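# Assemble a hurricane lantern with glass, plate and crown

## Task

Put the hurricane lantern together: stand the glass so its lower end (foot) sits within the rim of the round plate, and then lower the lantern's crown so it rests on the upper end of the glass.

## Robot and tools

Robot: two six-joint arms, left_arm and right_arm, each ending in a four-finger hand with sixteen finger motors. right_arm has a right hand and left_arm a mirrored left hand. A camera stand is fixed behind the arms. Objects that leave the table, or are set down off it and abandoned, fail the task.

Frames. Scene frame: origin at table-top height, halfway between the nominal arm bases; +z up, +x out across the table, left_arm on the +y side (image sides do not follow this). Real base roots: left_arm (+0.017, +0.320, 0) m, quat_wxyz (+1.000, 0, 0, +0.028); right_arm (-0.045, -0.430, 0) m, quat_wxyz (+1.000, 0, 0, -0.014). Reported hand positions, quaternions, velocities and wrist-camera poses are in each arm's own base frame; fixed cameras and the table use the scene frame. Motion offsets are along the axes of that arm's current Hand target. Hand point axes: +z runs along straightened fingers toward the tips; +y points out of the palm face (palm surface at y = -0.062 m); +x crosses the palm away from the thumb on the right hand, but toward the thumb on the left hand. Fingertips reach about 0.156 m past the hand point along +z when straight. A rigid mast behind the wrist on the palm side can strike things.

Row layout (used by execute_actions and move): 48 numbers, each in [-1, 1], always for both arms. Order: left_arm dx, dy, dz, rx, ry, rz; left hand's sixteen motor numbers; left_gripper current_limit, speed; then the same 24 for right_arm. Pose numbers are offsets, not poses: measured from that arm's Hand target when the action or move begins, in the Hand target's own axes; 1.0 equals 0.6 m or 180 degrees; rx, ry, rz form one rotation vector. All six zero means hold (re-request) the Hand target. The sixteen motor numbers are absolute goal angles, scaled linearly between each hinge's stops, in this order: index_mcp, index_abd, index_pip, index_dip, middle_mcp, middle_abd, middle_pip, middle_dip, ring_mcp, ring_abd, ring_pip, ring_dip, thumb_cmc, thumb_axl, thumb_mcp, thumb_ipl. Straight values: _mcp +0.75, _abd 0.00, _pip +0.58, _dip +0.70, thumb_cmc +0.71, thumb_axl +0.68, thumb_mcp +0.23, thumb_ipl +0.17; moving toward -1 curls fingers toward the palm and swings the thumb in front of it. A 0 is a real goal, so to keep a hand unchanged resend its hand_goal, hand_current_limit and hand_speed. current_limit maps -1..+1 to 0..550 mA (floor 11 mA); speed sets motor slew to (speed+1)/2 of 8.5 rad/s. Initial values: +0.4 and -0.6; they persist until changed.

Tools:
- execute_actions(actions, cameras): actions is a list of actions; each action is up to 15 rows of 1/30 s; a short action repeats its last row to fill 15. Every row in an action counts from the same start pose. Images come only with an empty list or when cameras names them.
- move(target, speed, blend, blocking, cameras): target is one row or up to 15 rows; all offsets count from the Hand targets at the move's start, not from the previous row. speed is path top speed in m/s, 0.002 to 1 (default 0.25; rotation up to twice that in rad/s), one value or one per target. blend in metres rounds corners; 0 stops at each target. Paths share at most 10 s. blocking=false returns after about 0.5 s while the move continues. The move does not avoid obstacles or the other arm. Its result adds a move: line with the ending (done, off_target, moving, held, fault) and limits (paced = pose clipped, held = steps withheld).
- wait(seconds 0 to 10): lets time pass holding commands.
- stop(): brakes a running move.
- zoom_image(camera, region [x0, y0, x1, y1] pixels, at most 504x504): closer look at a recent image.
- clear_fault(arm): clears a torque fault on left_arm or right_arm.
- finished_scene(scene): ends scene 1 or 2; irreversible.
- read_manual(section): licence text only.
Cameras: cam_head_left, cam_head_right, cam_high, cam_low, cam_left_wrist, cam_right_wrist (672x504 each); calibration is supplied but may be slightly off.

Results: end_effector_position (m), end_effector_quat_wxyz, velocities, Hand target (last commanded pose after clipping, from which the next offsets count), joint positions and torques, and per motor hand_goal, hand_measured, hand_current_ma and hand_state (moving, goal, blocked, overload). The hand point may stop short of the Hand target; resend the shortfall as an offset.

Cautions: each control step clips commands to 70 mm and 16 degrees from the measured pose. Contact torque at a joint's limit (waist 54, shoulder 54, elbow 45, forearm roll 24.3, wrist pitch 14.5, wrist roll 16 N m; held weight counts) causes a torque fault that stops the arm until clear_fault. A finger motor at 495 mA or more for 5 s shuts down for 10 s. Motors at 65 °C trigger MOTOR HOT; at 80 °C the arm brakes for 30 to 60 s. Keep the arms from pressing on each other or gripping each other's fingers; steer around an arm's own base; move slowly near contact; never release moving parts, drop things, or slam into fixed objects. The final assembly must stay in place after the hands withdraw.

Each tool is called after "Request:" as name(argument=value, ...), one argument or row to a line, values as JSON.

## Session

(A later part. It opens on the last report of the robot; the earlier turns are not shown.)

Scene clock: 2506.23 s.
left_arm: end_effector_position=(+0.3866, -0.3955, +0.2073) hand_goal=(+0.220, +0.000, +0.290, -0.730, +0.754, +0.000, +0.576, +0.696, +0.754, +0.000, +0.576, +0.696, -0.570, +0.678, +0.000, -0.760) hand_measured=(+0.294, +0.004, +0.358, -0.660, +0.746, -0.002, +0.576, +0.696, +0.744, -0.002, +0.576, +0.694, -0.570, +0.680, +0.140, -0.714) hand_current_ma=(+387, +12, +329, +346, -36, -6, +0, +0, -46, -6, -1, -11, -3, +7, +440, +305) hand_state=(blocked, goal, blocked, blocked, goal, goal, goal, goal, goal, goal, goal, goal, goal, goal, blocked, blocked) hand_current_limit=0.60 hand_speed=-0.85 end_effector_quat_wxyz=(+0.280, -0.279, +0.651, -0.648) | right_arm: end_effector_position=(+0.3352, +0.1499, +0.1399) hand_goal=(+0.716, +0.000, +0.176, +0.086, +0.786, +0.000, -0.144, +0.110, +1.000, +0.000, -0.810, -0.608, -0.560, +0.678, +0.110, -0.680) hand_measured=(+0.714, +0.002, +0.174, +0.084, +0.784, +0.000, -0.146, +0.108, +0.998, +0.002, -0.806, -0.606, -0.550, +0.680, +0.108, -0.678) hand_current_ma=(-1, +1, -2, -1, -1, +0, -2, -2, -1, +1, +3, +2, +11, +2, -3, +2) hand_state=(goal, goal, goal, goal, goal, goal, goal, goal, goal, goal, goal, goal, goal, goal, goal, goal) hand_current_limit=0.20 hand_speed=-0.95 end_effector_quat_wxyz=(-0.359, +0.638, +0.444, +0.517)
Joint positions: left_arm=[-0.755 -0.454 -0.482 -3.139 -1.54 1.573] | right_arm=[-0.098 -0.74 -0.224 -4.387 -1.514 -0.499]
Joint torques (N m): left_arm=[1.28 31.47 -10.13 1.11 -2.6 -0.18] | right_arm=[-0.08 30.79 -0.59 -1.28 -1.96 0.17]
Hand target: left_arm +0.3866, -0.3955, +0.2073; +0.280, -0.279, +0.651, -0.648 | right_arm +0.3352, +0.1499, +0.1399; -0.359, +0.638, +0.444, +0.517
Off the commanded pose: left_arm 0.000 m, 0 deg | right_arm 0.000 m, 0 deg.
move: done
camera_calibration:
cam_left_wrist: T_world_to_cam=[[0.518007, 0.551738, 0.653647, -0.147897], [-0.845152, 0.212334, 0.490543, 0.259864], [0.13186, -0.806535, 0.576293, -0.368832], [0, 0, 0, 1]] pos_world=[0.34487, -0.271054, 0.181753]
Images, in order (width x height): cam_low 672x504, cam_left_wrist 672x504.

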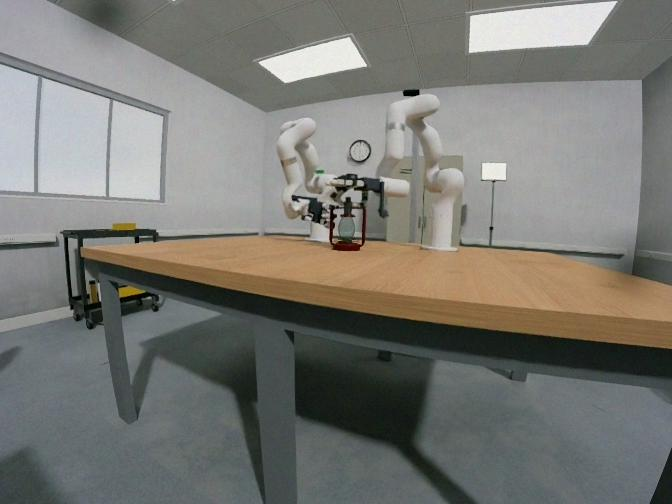

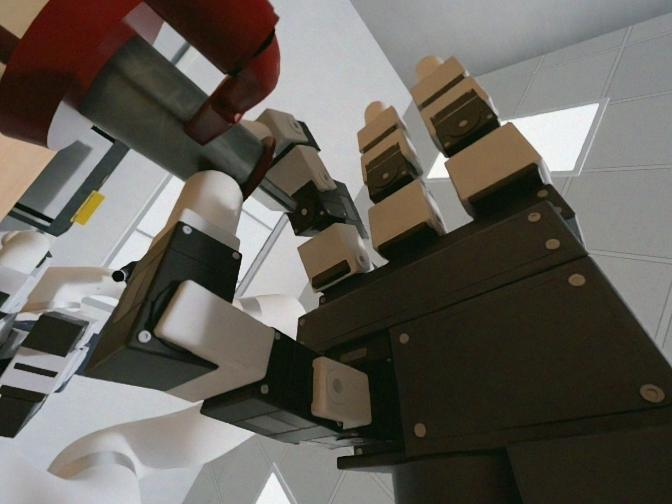

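Request:
move(
  target=[0,0.00333,0,0,0,0, 0.22,0,0.29,-0.73, 0.754,0,0.576,0.696, 0.754,0,0.576,0.696, -0.571,0.678,0.0,-0.76, 0.6,-0.85, 0,0,0,0,0,0, 0.716,0,0.175,0.085,0.786,0,-0.145,0.11,1.0,0,-0.81,-0.609,-0.56,0.678,0.11,-0.68,0.2,-0.95],
  speed=0.01,
)

Request:
move(
  target=[0,0.00333,0,0,0,0, 0.22,0,0.29,-0.73, 0.754,0,0.576,0.696, 0.754,0,0.576,0.696, -0.571,0.678,0.0,-0.76, 0.6,-0.85, 0,0,0,0,0,0, 0.716,0,0.175,0.085,0.786,0,-0.145,0.11,1.0,0,-0.81,-0.609,-0.56,0.678,0.11,-0.68,0.2,-0.95],
  speed=0.01,
  cameras=["cam_low","cam_left_wrist"],
)

Request:
zoom_image(
  camera="cam_low",
  region=[328, 196, 368, 256],
)

Request:
zoom_image(
  camera="cam_left_wrist",
  region=[0, 0, 370, 300],
)

Scene clock: 2519.07 s.
left_arm: end_effector_position=(+0.3866, -0.3955, +0.2053) hand_goal=(+0.220, +0.000, +0.290, -0.730, +0.754, +0.000, +0.576, +0.696, +0.754, +0.000, +0.576, +0.696, -0.570, +0.678, +0.000, -0.760) hand_measured=(+0.294, +0.004, +0.358, -0.660, +0.746, -0.002, +0.576, +0.696, +0.744, -0.002, +0.576, +0.694, -0.570, +0.680, +0.140, -0.714) hand_current_ma=(+387, +12, +329, +346, -36, -6, +0, +0, -46, -6, -1, -11, -3, +7, +440, +305) hand_state=(blocked, goal, blocked, blocked, goal, goal, goal, goal, goal, goal, goal, goal, goal, goal, blocked, blocked) hand_current_limit=0.60 hand_speed=-0.85 end_effector_quat_wxyz=(+0.280, -0.279, +0.651, -0.648) | right_arm: end_effector_position=(+0.3352, +0.1499, +0.1399) hand_goal=(+0.716, +0.000, +0.176, +0.086, +0.786, +0.000, -0.144, +0.110, +1.000, +0.000, -0.810, -0.608, -0.560, +0.678, +0.110, -0.680) hand_measured=(+0.714, +0.002, +0.174, +0.084, +0.784, +0.000, -0.146, +0.108, +0.998, +0.002, -0.806, -0.606, -0.550, +0.680, +0.108, -0.678) hand_current_ma=(-1, +1, -2, -1, -1, +0, -2, -2, -1, +1, +3, +2, +11, +2, -3, +2) hand_state=(goal, goal, goal, goal, goal, goal, goal, goal, goal, goal, goal, goal, goal, goal, goal, goal) hand_current_limit=0.20 hand_speed=-0.95 end_effector_quat_wxyz=(-0.359, +0.638, +0.444, +0.517)
Joint positions: left_arm=[-0.755 -0.46 -0.483 -3.139 -1.545 1.573] | right_arm=[-0.098 -0.74 -0.224 -4.387 -1.514 -0.499]
Joint torques (N m): left_arm=[1.09 31.65 -9.98 1.2 -2.6 -0.24] | right_arm=[-0.39 28.93 -0.87 -1.04 -1.86 0.01]
Hand target: left_arm +0.3866, -0.3955, +0.2053; +0.280, -0.279, +0.651, -0.648 | right_arm +0.3352, +0.1499, +0.1399; -0.359, +0.638, +0.444, +0.517
Off the commanded pose: left_arm 0.000 m, 0 deg | right_arm 0.000 m, 0 deg.
move: done

Scene clock: 2519.77 s.
left_arm: end_effector_position=(+0.3866, -0.3955, +0.2033) hand_goal=(+0.220, +0.000, +0.290, -0.730, +0.754, +0.000, +0.576, +0.696, +0.754, +0.000, +0.576, +0.696, -0.570, +0.678, +0.000, -0.760) hand_measured=(+0.294, +0.004, +0.358, -0.660, +0.746, -0.002, +0.576, +0.696, +0.744, -0.002, +0.576, +0.694, -0.570, +0.680, +0.140, -0.714) hand_current_ma=(+387, +12, +329, +346, -36, -6, +0, +0, -46, -6, -1, -11, -3, +7, +440, +305) hand_state=(blocked, goal, blocked, blocked, goal, goal, goal, goal, goal, goal, goal, goal, goal, goal, blocked, blocked) hand_current_limit=0.60 hand_speed=-0.85 end_effector_quat_wxyz=(+0.280, -0.279, +0.651, -0.648) | right_arm: end_effector_position=(+0.3352, +0.1499, +0.1399) hand_goal=(+0.716, +0.000, +0.176, +0.086, +0.786, +0.000, -0.144, +0.110, +1.000, +0.000, -0.810, -0.608, -0.560, +0.678, +0.110, -0.680) hand_measured=(+0.714, +0.002, +0.174, +0.084, +0.784, +0.000, -0.146, +0.108, +0.998, +0.002, -0.806, -0.606, -0.550, +0.680, +0.108, -0.678) hand_current_ma=(-1, +1, -2, -1, -1, +0, -2, -2, -1, +1, +3, +2, +11, +2, -3, +2) hand_state=(goal, goal, goal, goal, goal, goal, goal, goal, goal, goal, goal, goal, goal, goal, goal, goal) hand_current_limit=0.20 hand_speed=-0.95 end_effector_quat_wxyz=(-0.359, +0.638, +0.444, +0.517)
Joint positions: left_arm=[-0.755 -0.467 -0.484 -3.139 -1.551 1.573] | right_arm=[-0.098 -0.74 -0.224 -4.387 -1.514 -0.499]
Joint torques (N m): left_arm=[0.76 31.53 -10.03 0.92 -2.52 -0.24] | right_arm=[1.37 29.48 0.39 -1 -1.85 0.12]
Hand target: left_arm +0.3866, -0.3955, +0.2033; +0.280, -0.279, +0.651, -0.648 | right_arm +0.3352, +0.1499, +0.1399; -0.359, +0.638, +0.444, +0.517
Off the commanded pose: left_arm 0.000 m, 0 deg | right_arm 0.000 m, 0 deg.
move: done
camera_calibration:
cam_left_wrist: T_world_to_cam=[[0.518007, 0.551738, 0.653647, -0.145282], [-0.845152, 0.212334, 0.490543, 0.261826], [0.13186, -0.806535, 0.576293, -0.366527], [0, 0, 0, 1]] pos_world=[0.34487, -0.271054, 0.177753]
Images, in order (width x height): cam_low 672x504, cam_left_wrist 672x504.

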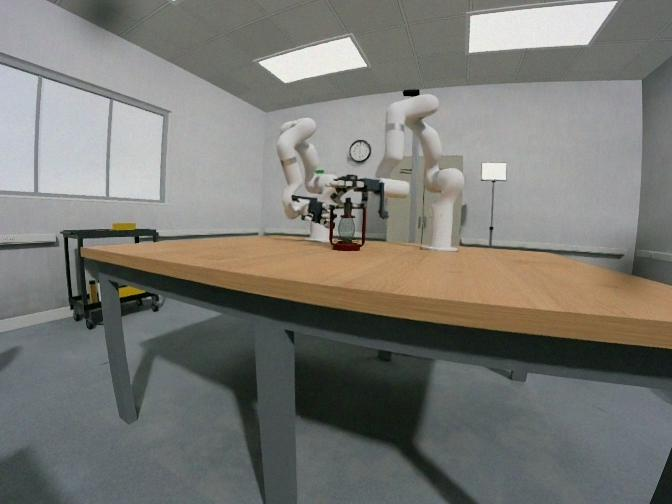

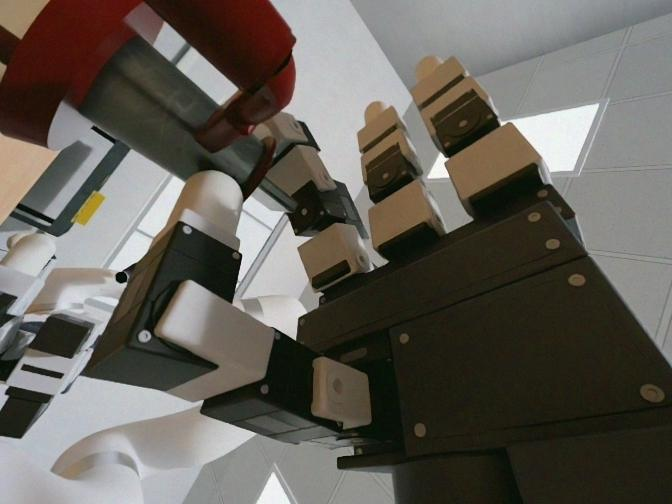

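Scaled by 8.400.

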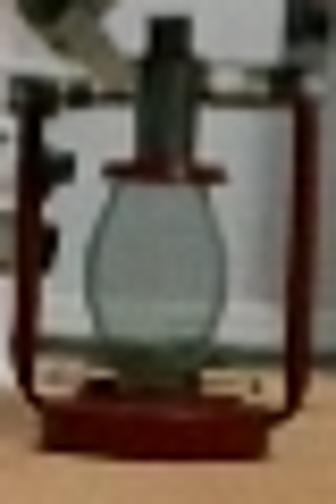

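Scaled by 1.362.

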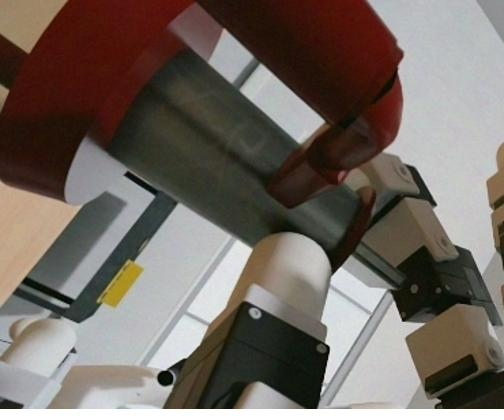

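Request:
move(
  target=[0,0.00333,0,0,0,0, 0.22,0,0.29,-0.73, 0.754,0,0.576,0.696, 0.754,0,0.576,0.696, -0.571,0.678,0.0,-0.76, 0.6,-0.85, 0,0,0,0,0,0, 0.716,0,0.175,0.085,0.786,0,-0.145,0.11,1.0,0,-0.81,-0.609,-0.56,0.678,0.11,-0.68,0.2,-0.95],
  speed=0.01,
)

Request:
move(
  target=[0,0.00333,0,0,0,0, 0.22,0,0.29,-0.73, 0.754,0,0.576,0.696, 0.754,0,0.576,0.696, -0.571,0.678,0.0,-0.76, 0.6,-0.85, 0,0,0,0,0,0, 0.716,0,0.175,0.085,0.786,0,-0.145,0.11,1.0,0,-0.81,-0.609,-0.56,0.678,0.11,-0.68,0.2,-0.95],
  speed=0.01,
  cameras=["cam_low","cam_left_wrist"],
)

Request:
zoom_image(
  camera="cam_low",
  region=[328, 196, 368, 256],
)

Request:
zoom_image(
  camera="cam_left_wrist",
  region=[0, 0, 370, 300],
)

Scene clock: 2530.37 s.
left_arm: end_effector_position=(+0.3866, -0.3955, +0.2013) hand_goal=(+0.220, +0.000, +0.290, -0.730, +0.754, +0.000, +0.576, +0.696, +0.754, +0.000, +0.576, +0.696, -0.570, +0.678, +0.000, -0.760) hand_measured=(+0.294, +0.004, +0.358, -0.664, +0.746, -0.002, +0.576, +0.696, +0.744, -0.002, +0.576, +0.694, -0.570, +0.680, +0.140, -0.718) hand_current_ma=(+387, +13, +329, +317, -36, -6, +0, +0, -46, -6, -1, -11, -3, +7, +440, +268) hand_state=(blocked, goal, blocked, blocked, goal, goal, goal, goal, goal, goal, goal, goal, goal, goal, blocked, blocked) hand_current_limit=0.60 hand_speed=-0.85 end_effector_quat_wxyz=(+0.280, -0.279, +0.651, -0.648) | right_arm: end_effector_position=(+0.3352, +0.1499, +0.1399) hand_goal=(+0.716, +0.000, +0.176, +0.086, +0.786, +0.000, -0.144, +0.110, +1.000, +0.000, -0.810, -0.608, -0.560, +0.678, +0.110, -0.680) hand_measured=(+0.714, +0.002, +0.174, +0.084, +0.784, +0.000, -0.146, +0.108, +0.998, +0.002, -0.806, -0.606, -0.550, +0.680, +0.108, -0.678) hand_current_ma=(-1, +1, -2, -1, -1, +0, -2, -2, -1, +1, +3, +2, +11, +2, -3, +2) hand_state=(goal, goal, goal, goal, goal, goal, goal, goal, goal, goal, goal, goal, goal, goal, goal, goal) hand_current_limit=0.20 hand_speed=-0.95 end_effector_quat_wxyz=(-0.359, +0.638, +0.444, +0.517)
Joint positions: left_arm=[-0.755 -0.473 -0.485 -3.139 -1.556 1.573] | right_arm=[-0.098 -0.74 -0.224 -4.387 -1.514 -0.499]
Joint torques (N m): left_arm=[1.09 29.3 -9.41 0.95 -2.04 -0.16] | right_arm=[0.99 29.37 -0.5 -0.93 -1.86 0.17]
Hand target: left_arm +0.3866, -0.3955, +0.2013; +0.280, -0.279, +0.651, -0.648 | right_arm +0.3352, +0.1499, +0.1399; -0.359, +0.638, +0.444, +0.517
Off the commanded pose: left_arm 0.000 m, 0 deg | right_arm 0.000 m, 0 deg.
move: done

Scene clock: 2531.07 s.
left_arm: end_effector_position=(+0.3866, -0.3955, +0.1993) hand_goal=(+0.220, +0.000, +0.290, -0.730, +0.754, +0.000, +0.576, +0.696, +0.754, +0.000, +0.576, +0.696, -0.570, +0.678, +0.000, -0.760) hand_measured=(+0.296, +0.004, +0.358, -0.686, +0.746, -0.002, +0.576, +0.696, +0.744, -0.002, +0.576, +0.694, -0.570, +0.680, +0.140, -0.732) hand_current_ma=(+397, +16, +329, +214, -36, -6, +0, +0, -46, -6, -1, -11, -3, +7, +440, +185) hand_state=(blocked, goal, blocked, blocked, goal, goal, goal, goal, goal, goal, goal, goal, goal, goal, blocked, blocked) hand_current_limit=0.60 hand_speed=-0.85 end_effector_quat_wxyz=(+0.280, -0.279, +0.651, -0.648) | right_arm: end_effector_position=(+0.3352, +0.1499, +0.1399) hand_goal=(+0.716, +0.000, +0.176, +0.086, +0.786, +0.000, -0.144, +0.110, +1.000, +0.000, -0.810, -0.608, -0.560, +0.678, +0.110, -0.680) hand_measured=(+0.714, +0.002, +0.174, +0.084, +0.784, +0.000, -0.146, +0.108, +0.998, +0.002, -0.806, -0.606, -0.550, +0.680, +0.108, -0.678) hand_current_ma=(-1, +1, -2, -1, -1, +0, -2, -2, -1, +1, +3, +2, +11, +2, -3, +2) hand_state=(goal, goal, goal, goal, goal, goal, goal, goal, goal, goal, goal, goal, goal, goal, goal, goal) hand_current_limit=0.20 hand_speed=-0.95 end_effector_quat_wxyz=(-0.359, +0.638, +0.444, +0.517)
Joint positions: left_arm=[-0.755 -0.48 -0.486 -3.139 -1.561 1.573] | right_arm=[-0.098 -0.74 -0.224 -4.387 -1.514 -0.499]
Joint torques (N m): left_arm=[1.33 26.36 -8.33 0.84 -1.41 0.08] | right_arm=[0.68 29.65 -0.8 -0.9 -1.94 0.13]
Hand target: left_arm +0.3866, -0.3955, +0.1993; +0.280, -0.279, +0.651, -0.648 | right_arm +0.3352, +0.1499, +0.1399; -0.359, +0.638, +0.444, +0.517
Off the commanded pose: left_arm 0.000 m, 0 deg | right_arm 0.000 m, 0 deg.
move: done
camera_calibration:
cam_left_wrist: T_world_to_cam=[[0.517951, 0.551752, 0.653679, -0.14265], [-0.845186, 0.212298, 0.4905, 0.263797], [0.13186, -0.806536, 0.576293, -0.364222], [0, 0, 0, 1]] pos_world=[0.34487, -0.271054, 0.173753]
Images, in order (width x height): cam_low 672x504, cam_left_wrist 672x504.

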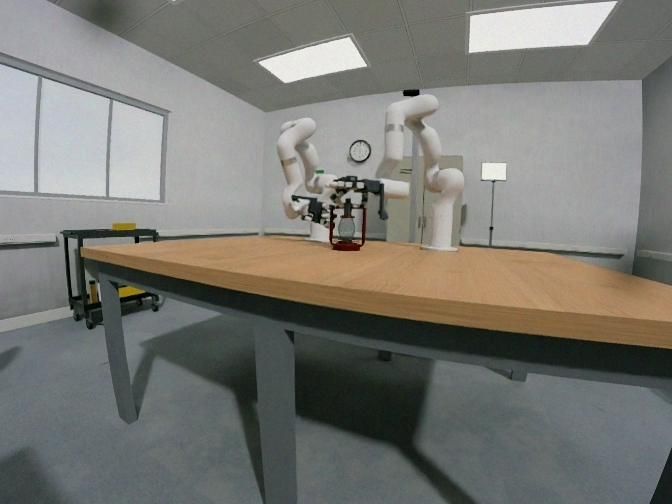

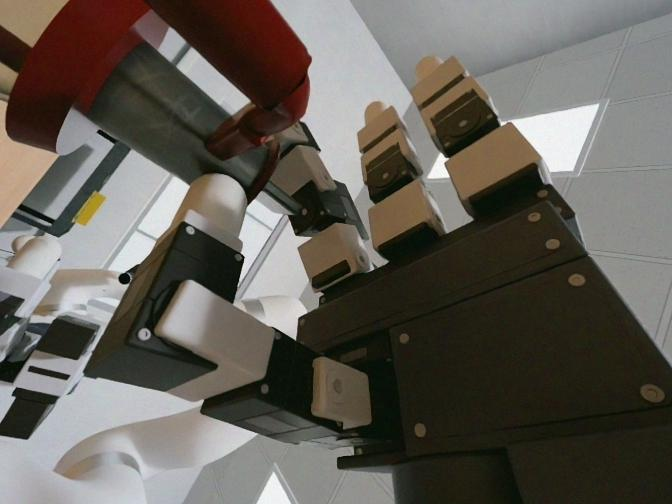

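Scaled by 8.400.

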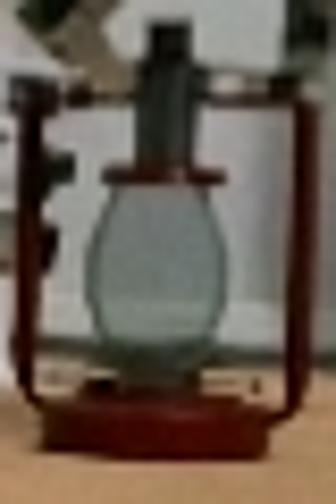

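Scaled by 1.362.

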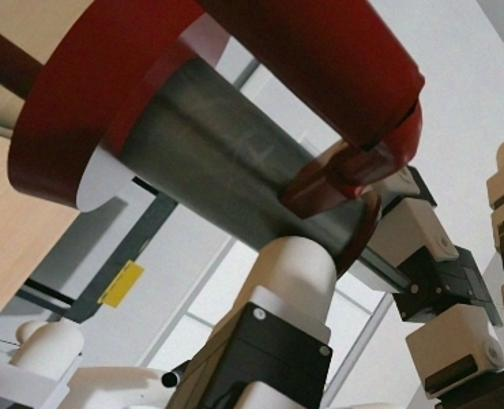

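Request:
execute_actions(
  actions=[
    [[0,-0.001,0,0,0,0, 0.33,0,0.36,-0.66, 0.754,0,0.576,0.696, 0.754,0,0.576,0.696, -0.571,0.678,0.15,-0.72, 0.4,-0.9, 0,0,0,0,0,0, 0.716,0,0.175,0.085,0.786,0,-0.145,0.11,1.0,0,-0.81,-0.609,-0.56,0.678,0.11,-0.68,0.2,-0.95]],
  ],
)

Request:
execute_actions(
  actions=[
    [[0,0,0,0,0,0, 0.626,0,0.308,-0.709, 0.754,0,0.576,0.696, 0.754,0,0.576,0.696, -0.571,0.678,0.253,-0.854, 0.4,-0.85, 0,0,0,0,0,0, 0.716,0,0.175,0.085,0.786,0,-0.145,0.11,1.0,0,-0.81,-0.609,-0.56,0.678,0.11,-0.68,0.2,-0.95]],
  ],
  cameras=["cam_low","cam_left_wrist"],
)

Request:
zoom_image(
  camera="cam_low",
  region=[328, 196, 368, 256],
)

Scene clock: 2539.87 s.
left_arm: end_effector_position=(+0.3866, -0.3955, +0.1999) hand_goal=(+0.330, +0.000, +0.360, -0.660, +0.754, +0.000, +0.576, +0.696, +0.754, +0.000, +0.576, +0.696, -0.570, +0.678, +0.150, -0.720) hand_measured=(+0.310, +0.002, +0.362, -0.662, +0.746, -0.002, +0.576, +0.696, +0.744, -0.002, +0.576, +0.694, -0.570, +0.678, +0.150, -0.720) hand_current_ma=(-99, +11, +6, -5, -36, -6, +0, +0, -46, -6, -1, -11, -3, +4, +2, -5) hand_state=(goal, goal, goal, goal, goal, goal, goal, goal, goal, goal, goal, goal, goal, goal, goal, goal) hand_current_limit=0.40 hand_speed=-0.90 end_effector_quat_wxyz=(+0.280, -0.279, +0.651, -0.648) | right_arm: end_effector_position=(+0.3352, +0.1499, +0.1399) hand_goal=(+0.716, +0.000, +0.176, +0.086, +0.786, +0.000, -0.144, +0.110, +1.000, +0.000, -0.810, -0.608, -0.560, +0.678, +0.110, -0.680) hand_measured=(+0.714, +0.002, +0.174, +0.084, +0.784, +0.000, -0.146, +0.108, +0.998, +0.002, -0.806, -0.606, -0.550, +0.680, +0.108, -0.678) hand_current_ma=(-1, +1, -2, -1, -1, +0, -2, -2, -1, +1, +3, +2, +11, +2, -3, +2) hand_state=(goal, goal, goal, goal, goal, goal, goal, goal, goal, goal, goal, goal, goal, goal, goal, goal) hand_current_limit=0.20 hand_speed=-0.95 end_effector_quat_wxyz=(-0.359, +0.638, +0.444, +0.517)
Joint positions: left_arm=[-0.755 -0.478 -0.486 -3.139 -1.56 1.573] | right_arm=[-0.098 -0.74 -0.224 -4.387 -1.514 -0.499]
Joint torques (N m): left_arm=[1.25 28.29 -8.59 0.24 -0.95 -0.14] | right_arm=[1.02 30.83 -0.71 -0.86 -1.98 0.11]
Hand target: left_arm +0.3866, -0.3955, +0.1999; +0.280, -0.279, +0.651, -0.648 | right_arm +0.3352, +0.1499, +0.1399; -0.359, +0.638, +0.444, +0.517
Off the commanded pose: left_arm 0.000 m, 0 deg | right_arm 0.000 m, 0 deg.

Scene clock: 2540.73 s.
left_arm: end_effector_position=(+0.3866, -0.3955, +0.1999) hand_goal=(+0.626, +0.000, +0.308, -0.708, +0.754, +0.000, +0.576, +0.696, +0.754, +0.000, +0.576, +0.696, -0.570, +0.678, +0.254, -0.854) hand_measured=(+0.604, +0.002, +0.308, -0.706, +0.746, -0.002, +0.576, +0.696, +0.744, -0.002, +0.576, +0.694, -0.570, +0.678, +0.252, -0.850) hand_current_ma=(-113, +11, +4, +13, -36, -6, +0, +0, -46, -6, -1, -11, -3, +4, -6, +24) hand_state=(blocked, goal, goal, goal, goal, goal, goal, goal, goal, goal, goal, goal, goal, goal, goal, goal) hand_current_limit=0.40 hand_speed=-0.85 end_effector_quat_wxyz=(+0.280, -0.279, +0.651, -0.648) | right_arm: end_effector_position=(+0.3352, +0.1499, +0.1399) hand_goal=(+0.716, +0.000, +0.176, +0.086, +0.786, +0.000, -0.144, +0.110, +1.000, +0.000, -0.810, -0.608, -0.560, +0.678, +0.110, -0.680) hand_measured=(+0.714, +0.002, +0.174, +0.084, +0.784, +0.000, -0.146, +0.108, +0.998, +0.002, -0.806, -0.606, -0.550, +0.680, +0.108, -0.678) hand_current_ma=(-1, +1, -2, -1, -1, +0, -2, -2, -1, +1, +3, +2, +11, +2, -3, +2) hand_state=(goal, goal, goal, goal, goal, goal, goal, goal, goal, goal, goal, goal, goal, goal, goal, goal) hand_current_limit=0.20 hand_speed=-0.95 end_effector_quat_wxyz=(-0.359, +0.638, +0.444, +0.517)
Joint positions: left_arm=[-0.755 -0.478 -0.486 -3.139 -1.56 1.573] | right_arm=[-0.098 -0.74 -0.224 -4.387 -1.514 -0.499]
Joint torques (N m): left_arm=[1.09 29.31 -8.5 0.16 -1.45 -0.11] | right_arm=[1.16 29.55 -0.08 -0.96 -1.94 0.22]
Hand target: left_arm +0.3866, -0.3955, +0.1999; +0.280, -0.279, +0.651, -0.648 | right_arm +0.3352, +0.1499, +0.1399; -0.359, +0.638, +0.444, +0.517
Off the commanded pose: left_arm 0.000 m, 0 deg | right_arm 0.000 m, 0 deg.
camera_calibration:
cam_left_wrist: T_world_to_cam=[[0.518007, 0.551738, 0.653647, -0.14306], [-0.845152, 0.212334, 0.490543, 0.263494], [0.13186, -0.806535, 0.576293, -0.364567], [0, 0, 0, 1]] pos_world=[0.34487, -0.271054, 0.174353]
Images, in order (width x height): cam_low 672x504, cam_left_wrist 672x504.

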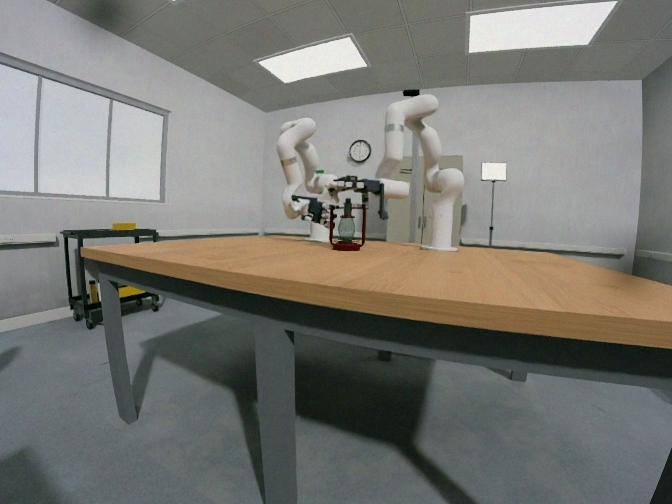

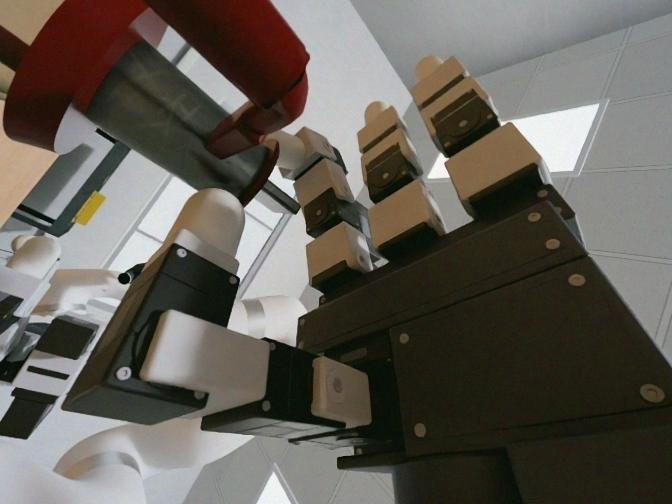

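Scaled by 8.400.

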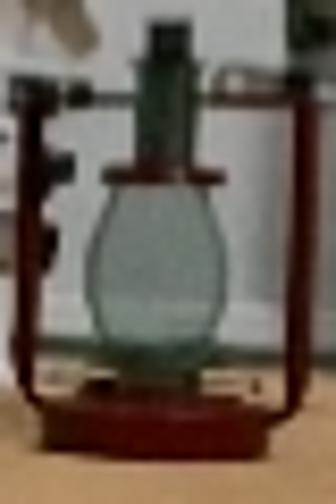

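Request:
move(
  target=[
    [0,-0.033,0,0,0,0,0.626,0,0.308,-0.709,0.754,0,0.576,0.696,0.754,0,0.576,0.696,-0.571,0.678,0.253,-0.854,0.4,-0.85,0,0,0,0,0,0,0.716,0,0.175,0.085,0.786,0,-0.145,0.11,1.0,0,-0.81,-0.609,-0.56,0.678,0.11,-0.68,0.2,-0.95],
    [0,-0.167,0,0,0,0,0.626,0,0.308,-0.709,0.754,0,0.576,0.696,0.754,0,0.576,0.696,-0.571,0.678,0.253,-0.854,0.4,-0.85,0,0,0,0,0,0,0.716,0,0.175,0.085,0.786,0,-0.145,0.11,1.0,0,-0.81,-0.609,-0.56,0.678,0.11,-0.68,0.2,-0.95],
  ],
  speed=[0.02,0.08],
  cameras=["cam_low","cam_high","cam_head_left"],
)

Scene clock: 2566.57 s.
left_arm: end_effector_position=(+0.3866, -0.3958, +0.3001) hand_goal=(+0.626, +0.000, +0.308, -0.708, +0.754, +0.000, +0.576, +0.696, +0.754, +0.000, +0.576, +0.696, -0.570, +0.678, +0.254, -0.854) hand_measured=(+0.604, +0.002, +0.308, -0.706, +0.746, -0.002, +0.576, +0.696, +0.744, -0.002, +0.576, +0.694, -0.570, +0.678, +0.254, -0.850) hand_current_ma=(-109, +11, +3, +13, -36, -6, +0, +0, -46, -6, -1, -11, -3, +4, -6, +23) hand_state=(blocked, goal, goal, goal, goal, goal, goal, goal, goal, goal, goal, goal, goal, goal, goal, goal) hand_current_limit=0.40 hand_speed=-0.85 end_effector_quat_wxyz=(+0.280, -0.279, +0.651, -0.648) | right_arm: end_effector_position=(+0.3352, +0.1499, +0.1399) hand_goal=(+0.716, +0.000, +0.176, +0.086, +0.786, +0.000, -0.144, +0.110, +1.000, +0.000, -0.810, -0.608, -0.560, +0.678, +0.110, -0.680) hand_measured=(+0.714, +0.002, +0.174, +0.084, +0.784, +0.000, -0.146, +0.108, +0.998, +0.002, -0.806, -0.606, -0.550, +0.680, +0.108, -0.678) hand_current_ma=(-1, +1, -2, -1, -1, +0, -2, -2, -1, +1, +3, +2, +11, +2, -3, +2) hand_state=(goal, goal, goal, goal, goal, goal, goal, goal, goal, goal, goal, goal, goal, goal, goal, goal) hand_current_limit=0.20 hand_speed=-0.95 end_effector_quat_wxyz=(-0.359, +0.638, +0.444, +0.517)
Joint positions: left_arm=[-0.756 -0.166 -0.465 -3.14 -1.269 1.572] | right_arm=[-0.098 -0.74 -0.224 -4.387 -1.514 -0.499]
Joint torques (N m): left_arm=[-0.85 21.98 -12.56 -0.33 -1.07 0.04] | right_arm=[1.25 30.02 -0.43 -1.09 -1.93 0.18]
Hand target: left_arm +0.3866, -0.3958, +0.3001; +0.280, -0.279, +0.651, -0.648 | right_arm +0.3352, +0.1499, +0.1399; -0.359, +0.638, +0.444, +0.517
Off the commanded pose: left_arm 0.000 m, 0 deg | right_arm 0.000 m, 0 deg.
move: done
Images, in order (width x height): cam_head_left 672x504, cam_high 672x504, cam_low 672x504.

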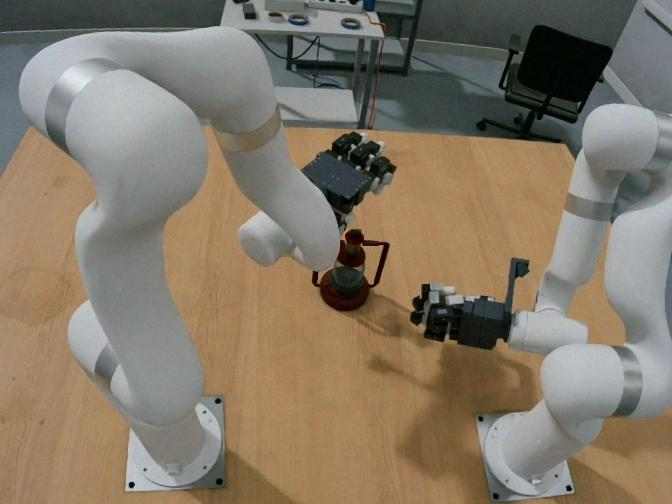

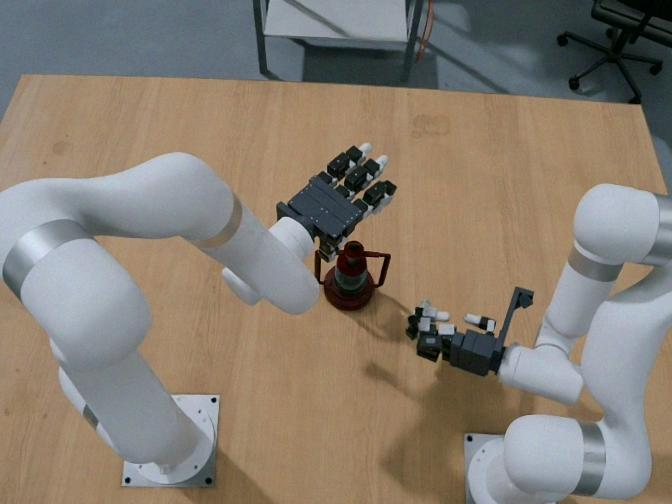

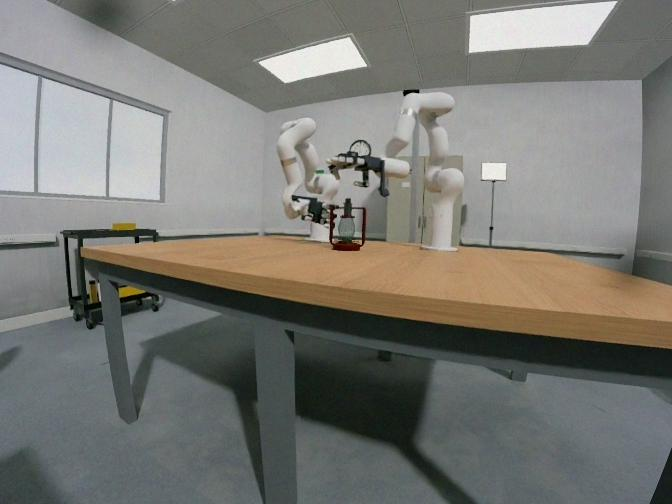

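Request:
zoom_image(
  camera="cam_low",
  region=[310, 180, 390, 260],
)

Request:
zoom_image(
  camera="cam_head_left",
  region=[300, 220, 400, 320],
)

Request:
zoom_image(
  camera="cam_high",
  region=[300, 230, 400, 330],
)

Scaled by 6.300.

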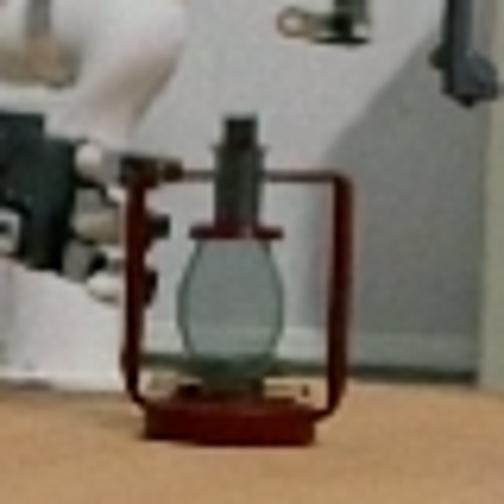

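Scaled by 5.040.

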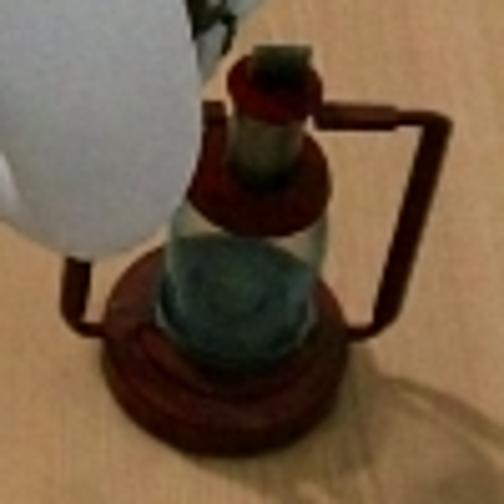

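Scaled by 5.040.

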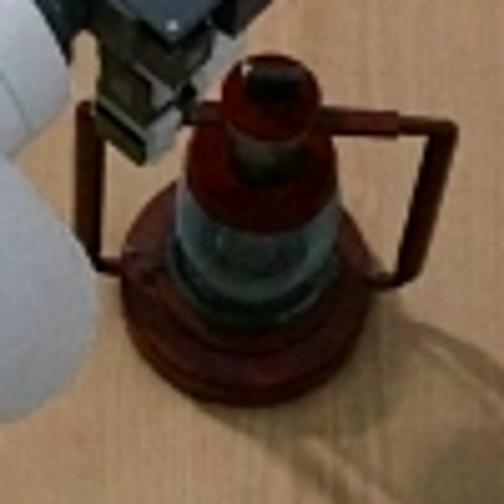

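Request:
finished_scene(
  scene=1,
)

The scene is finished: the task was done.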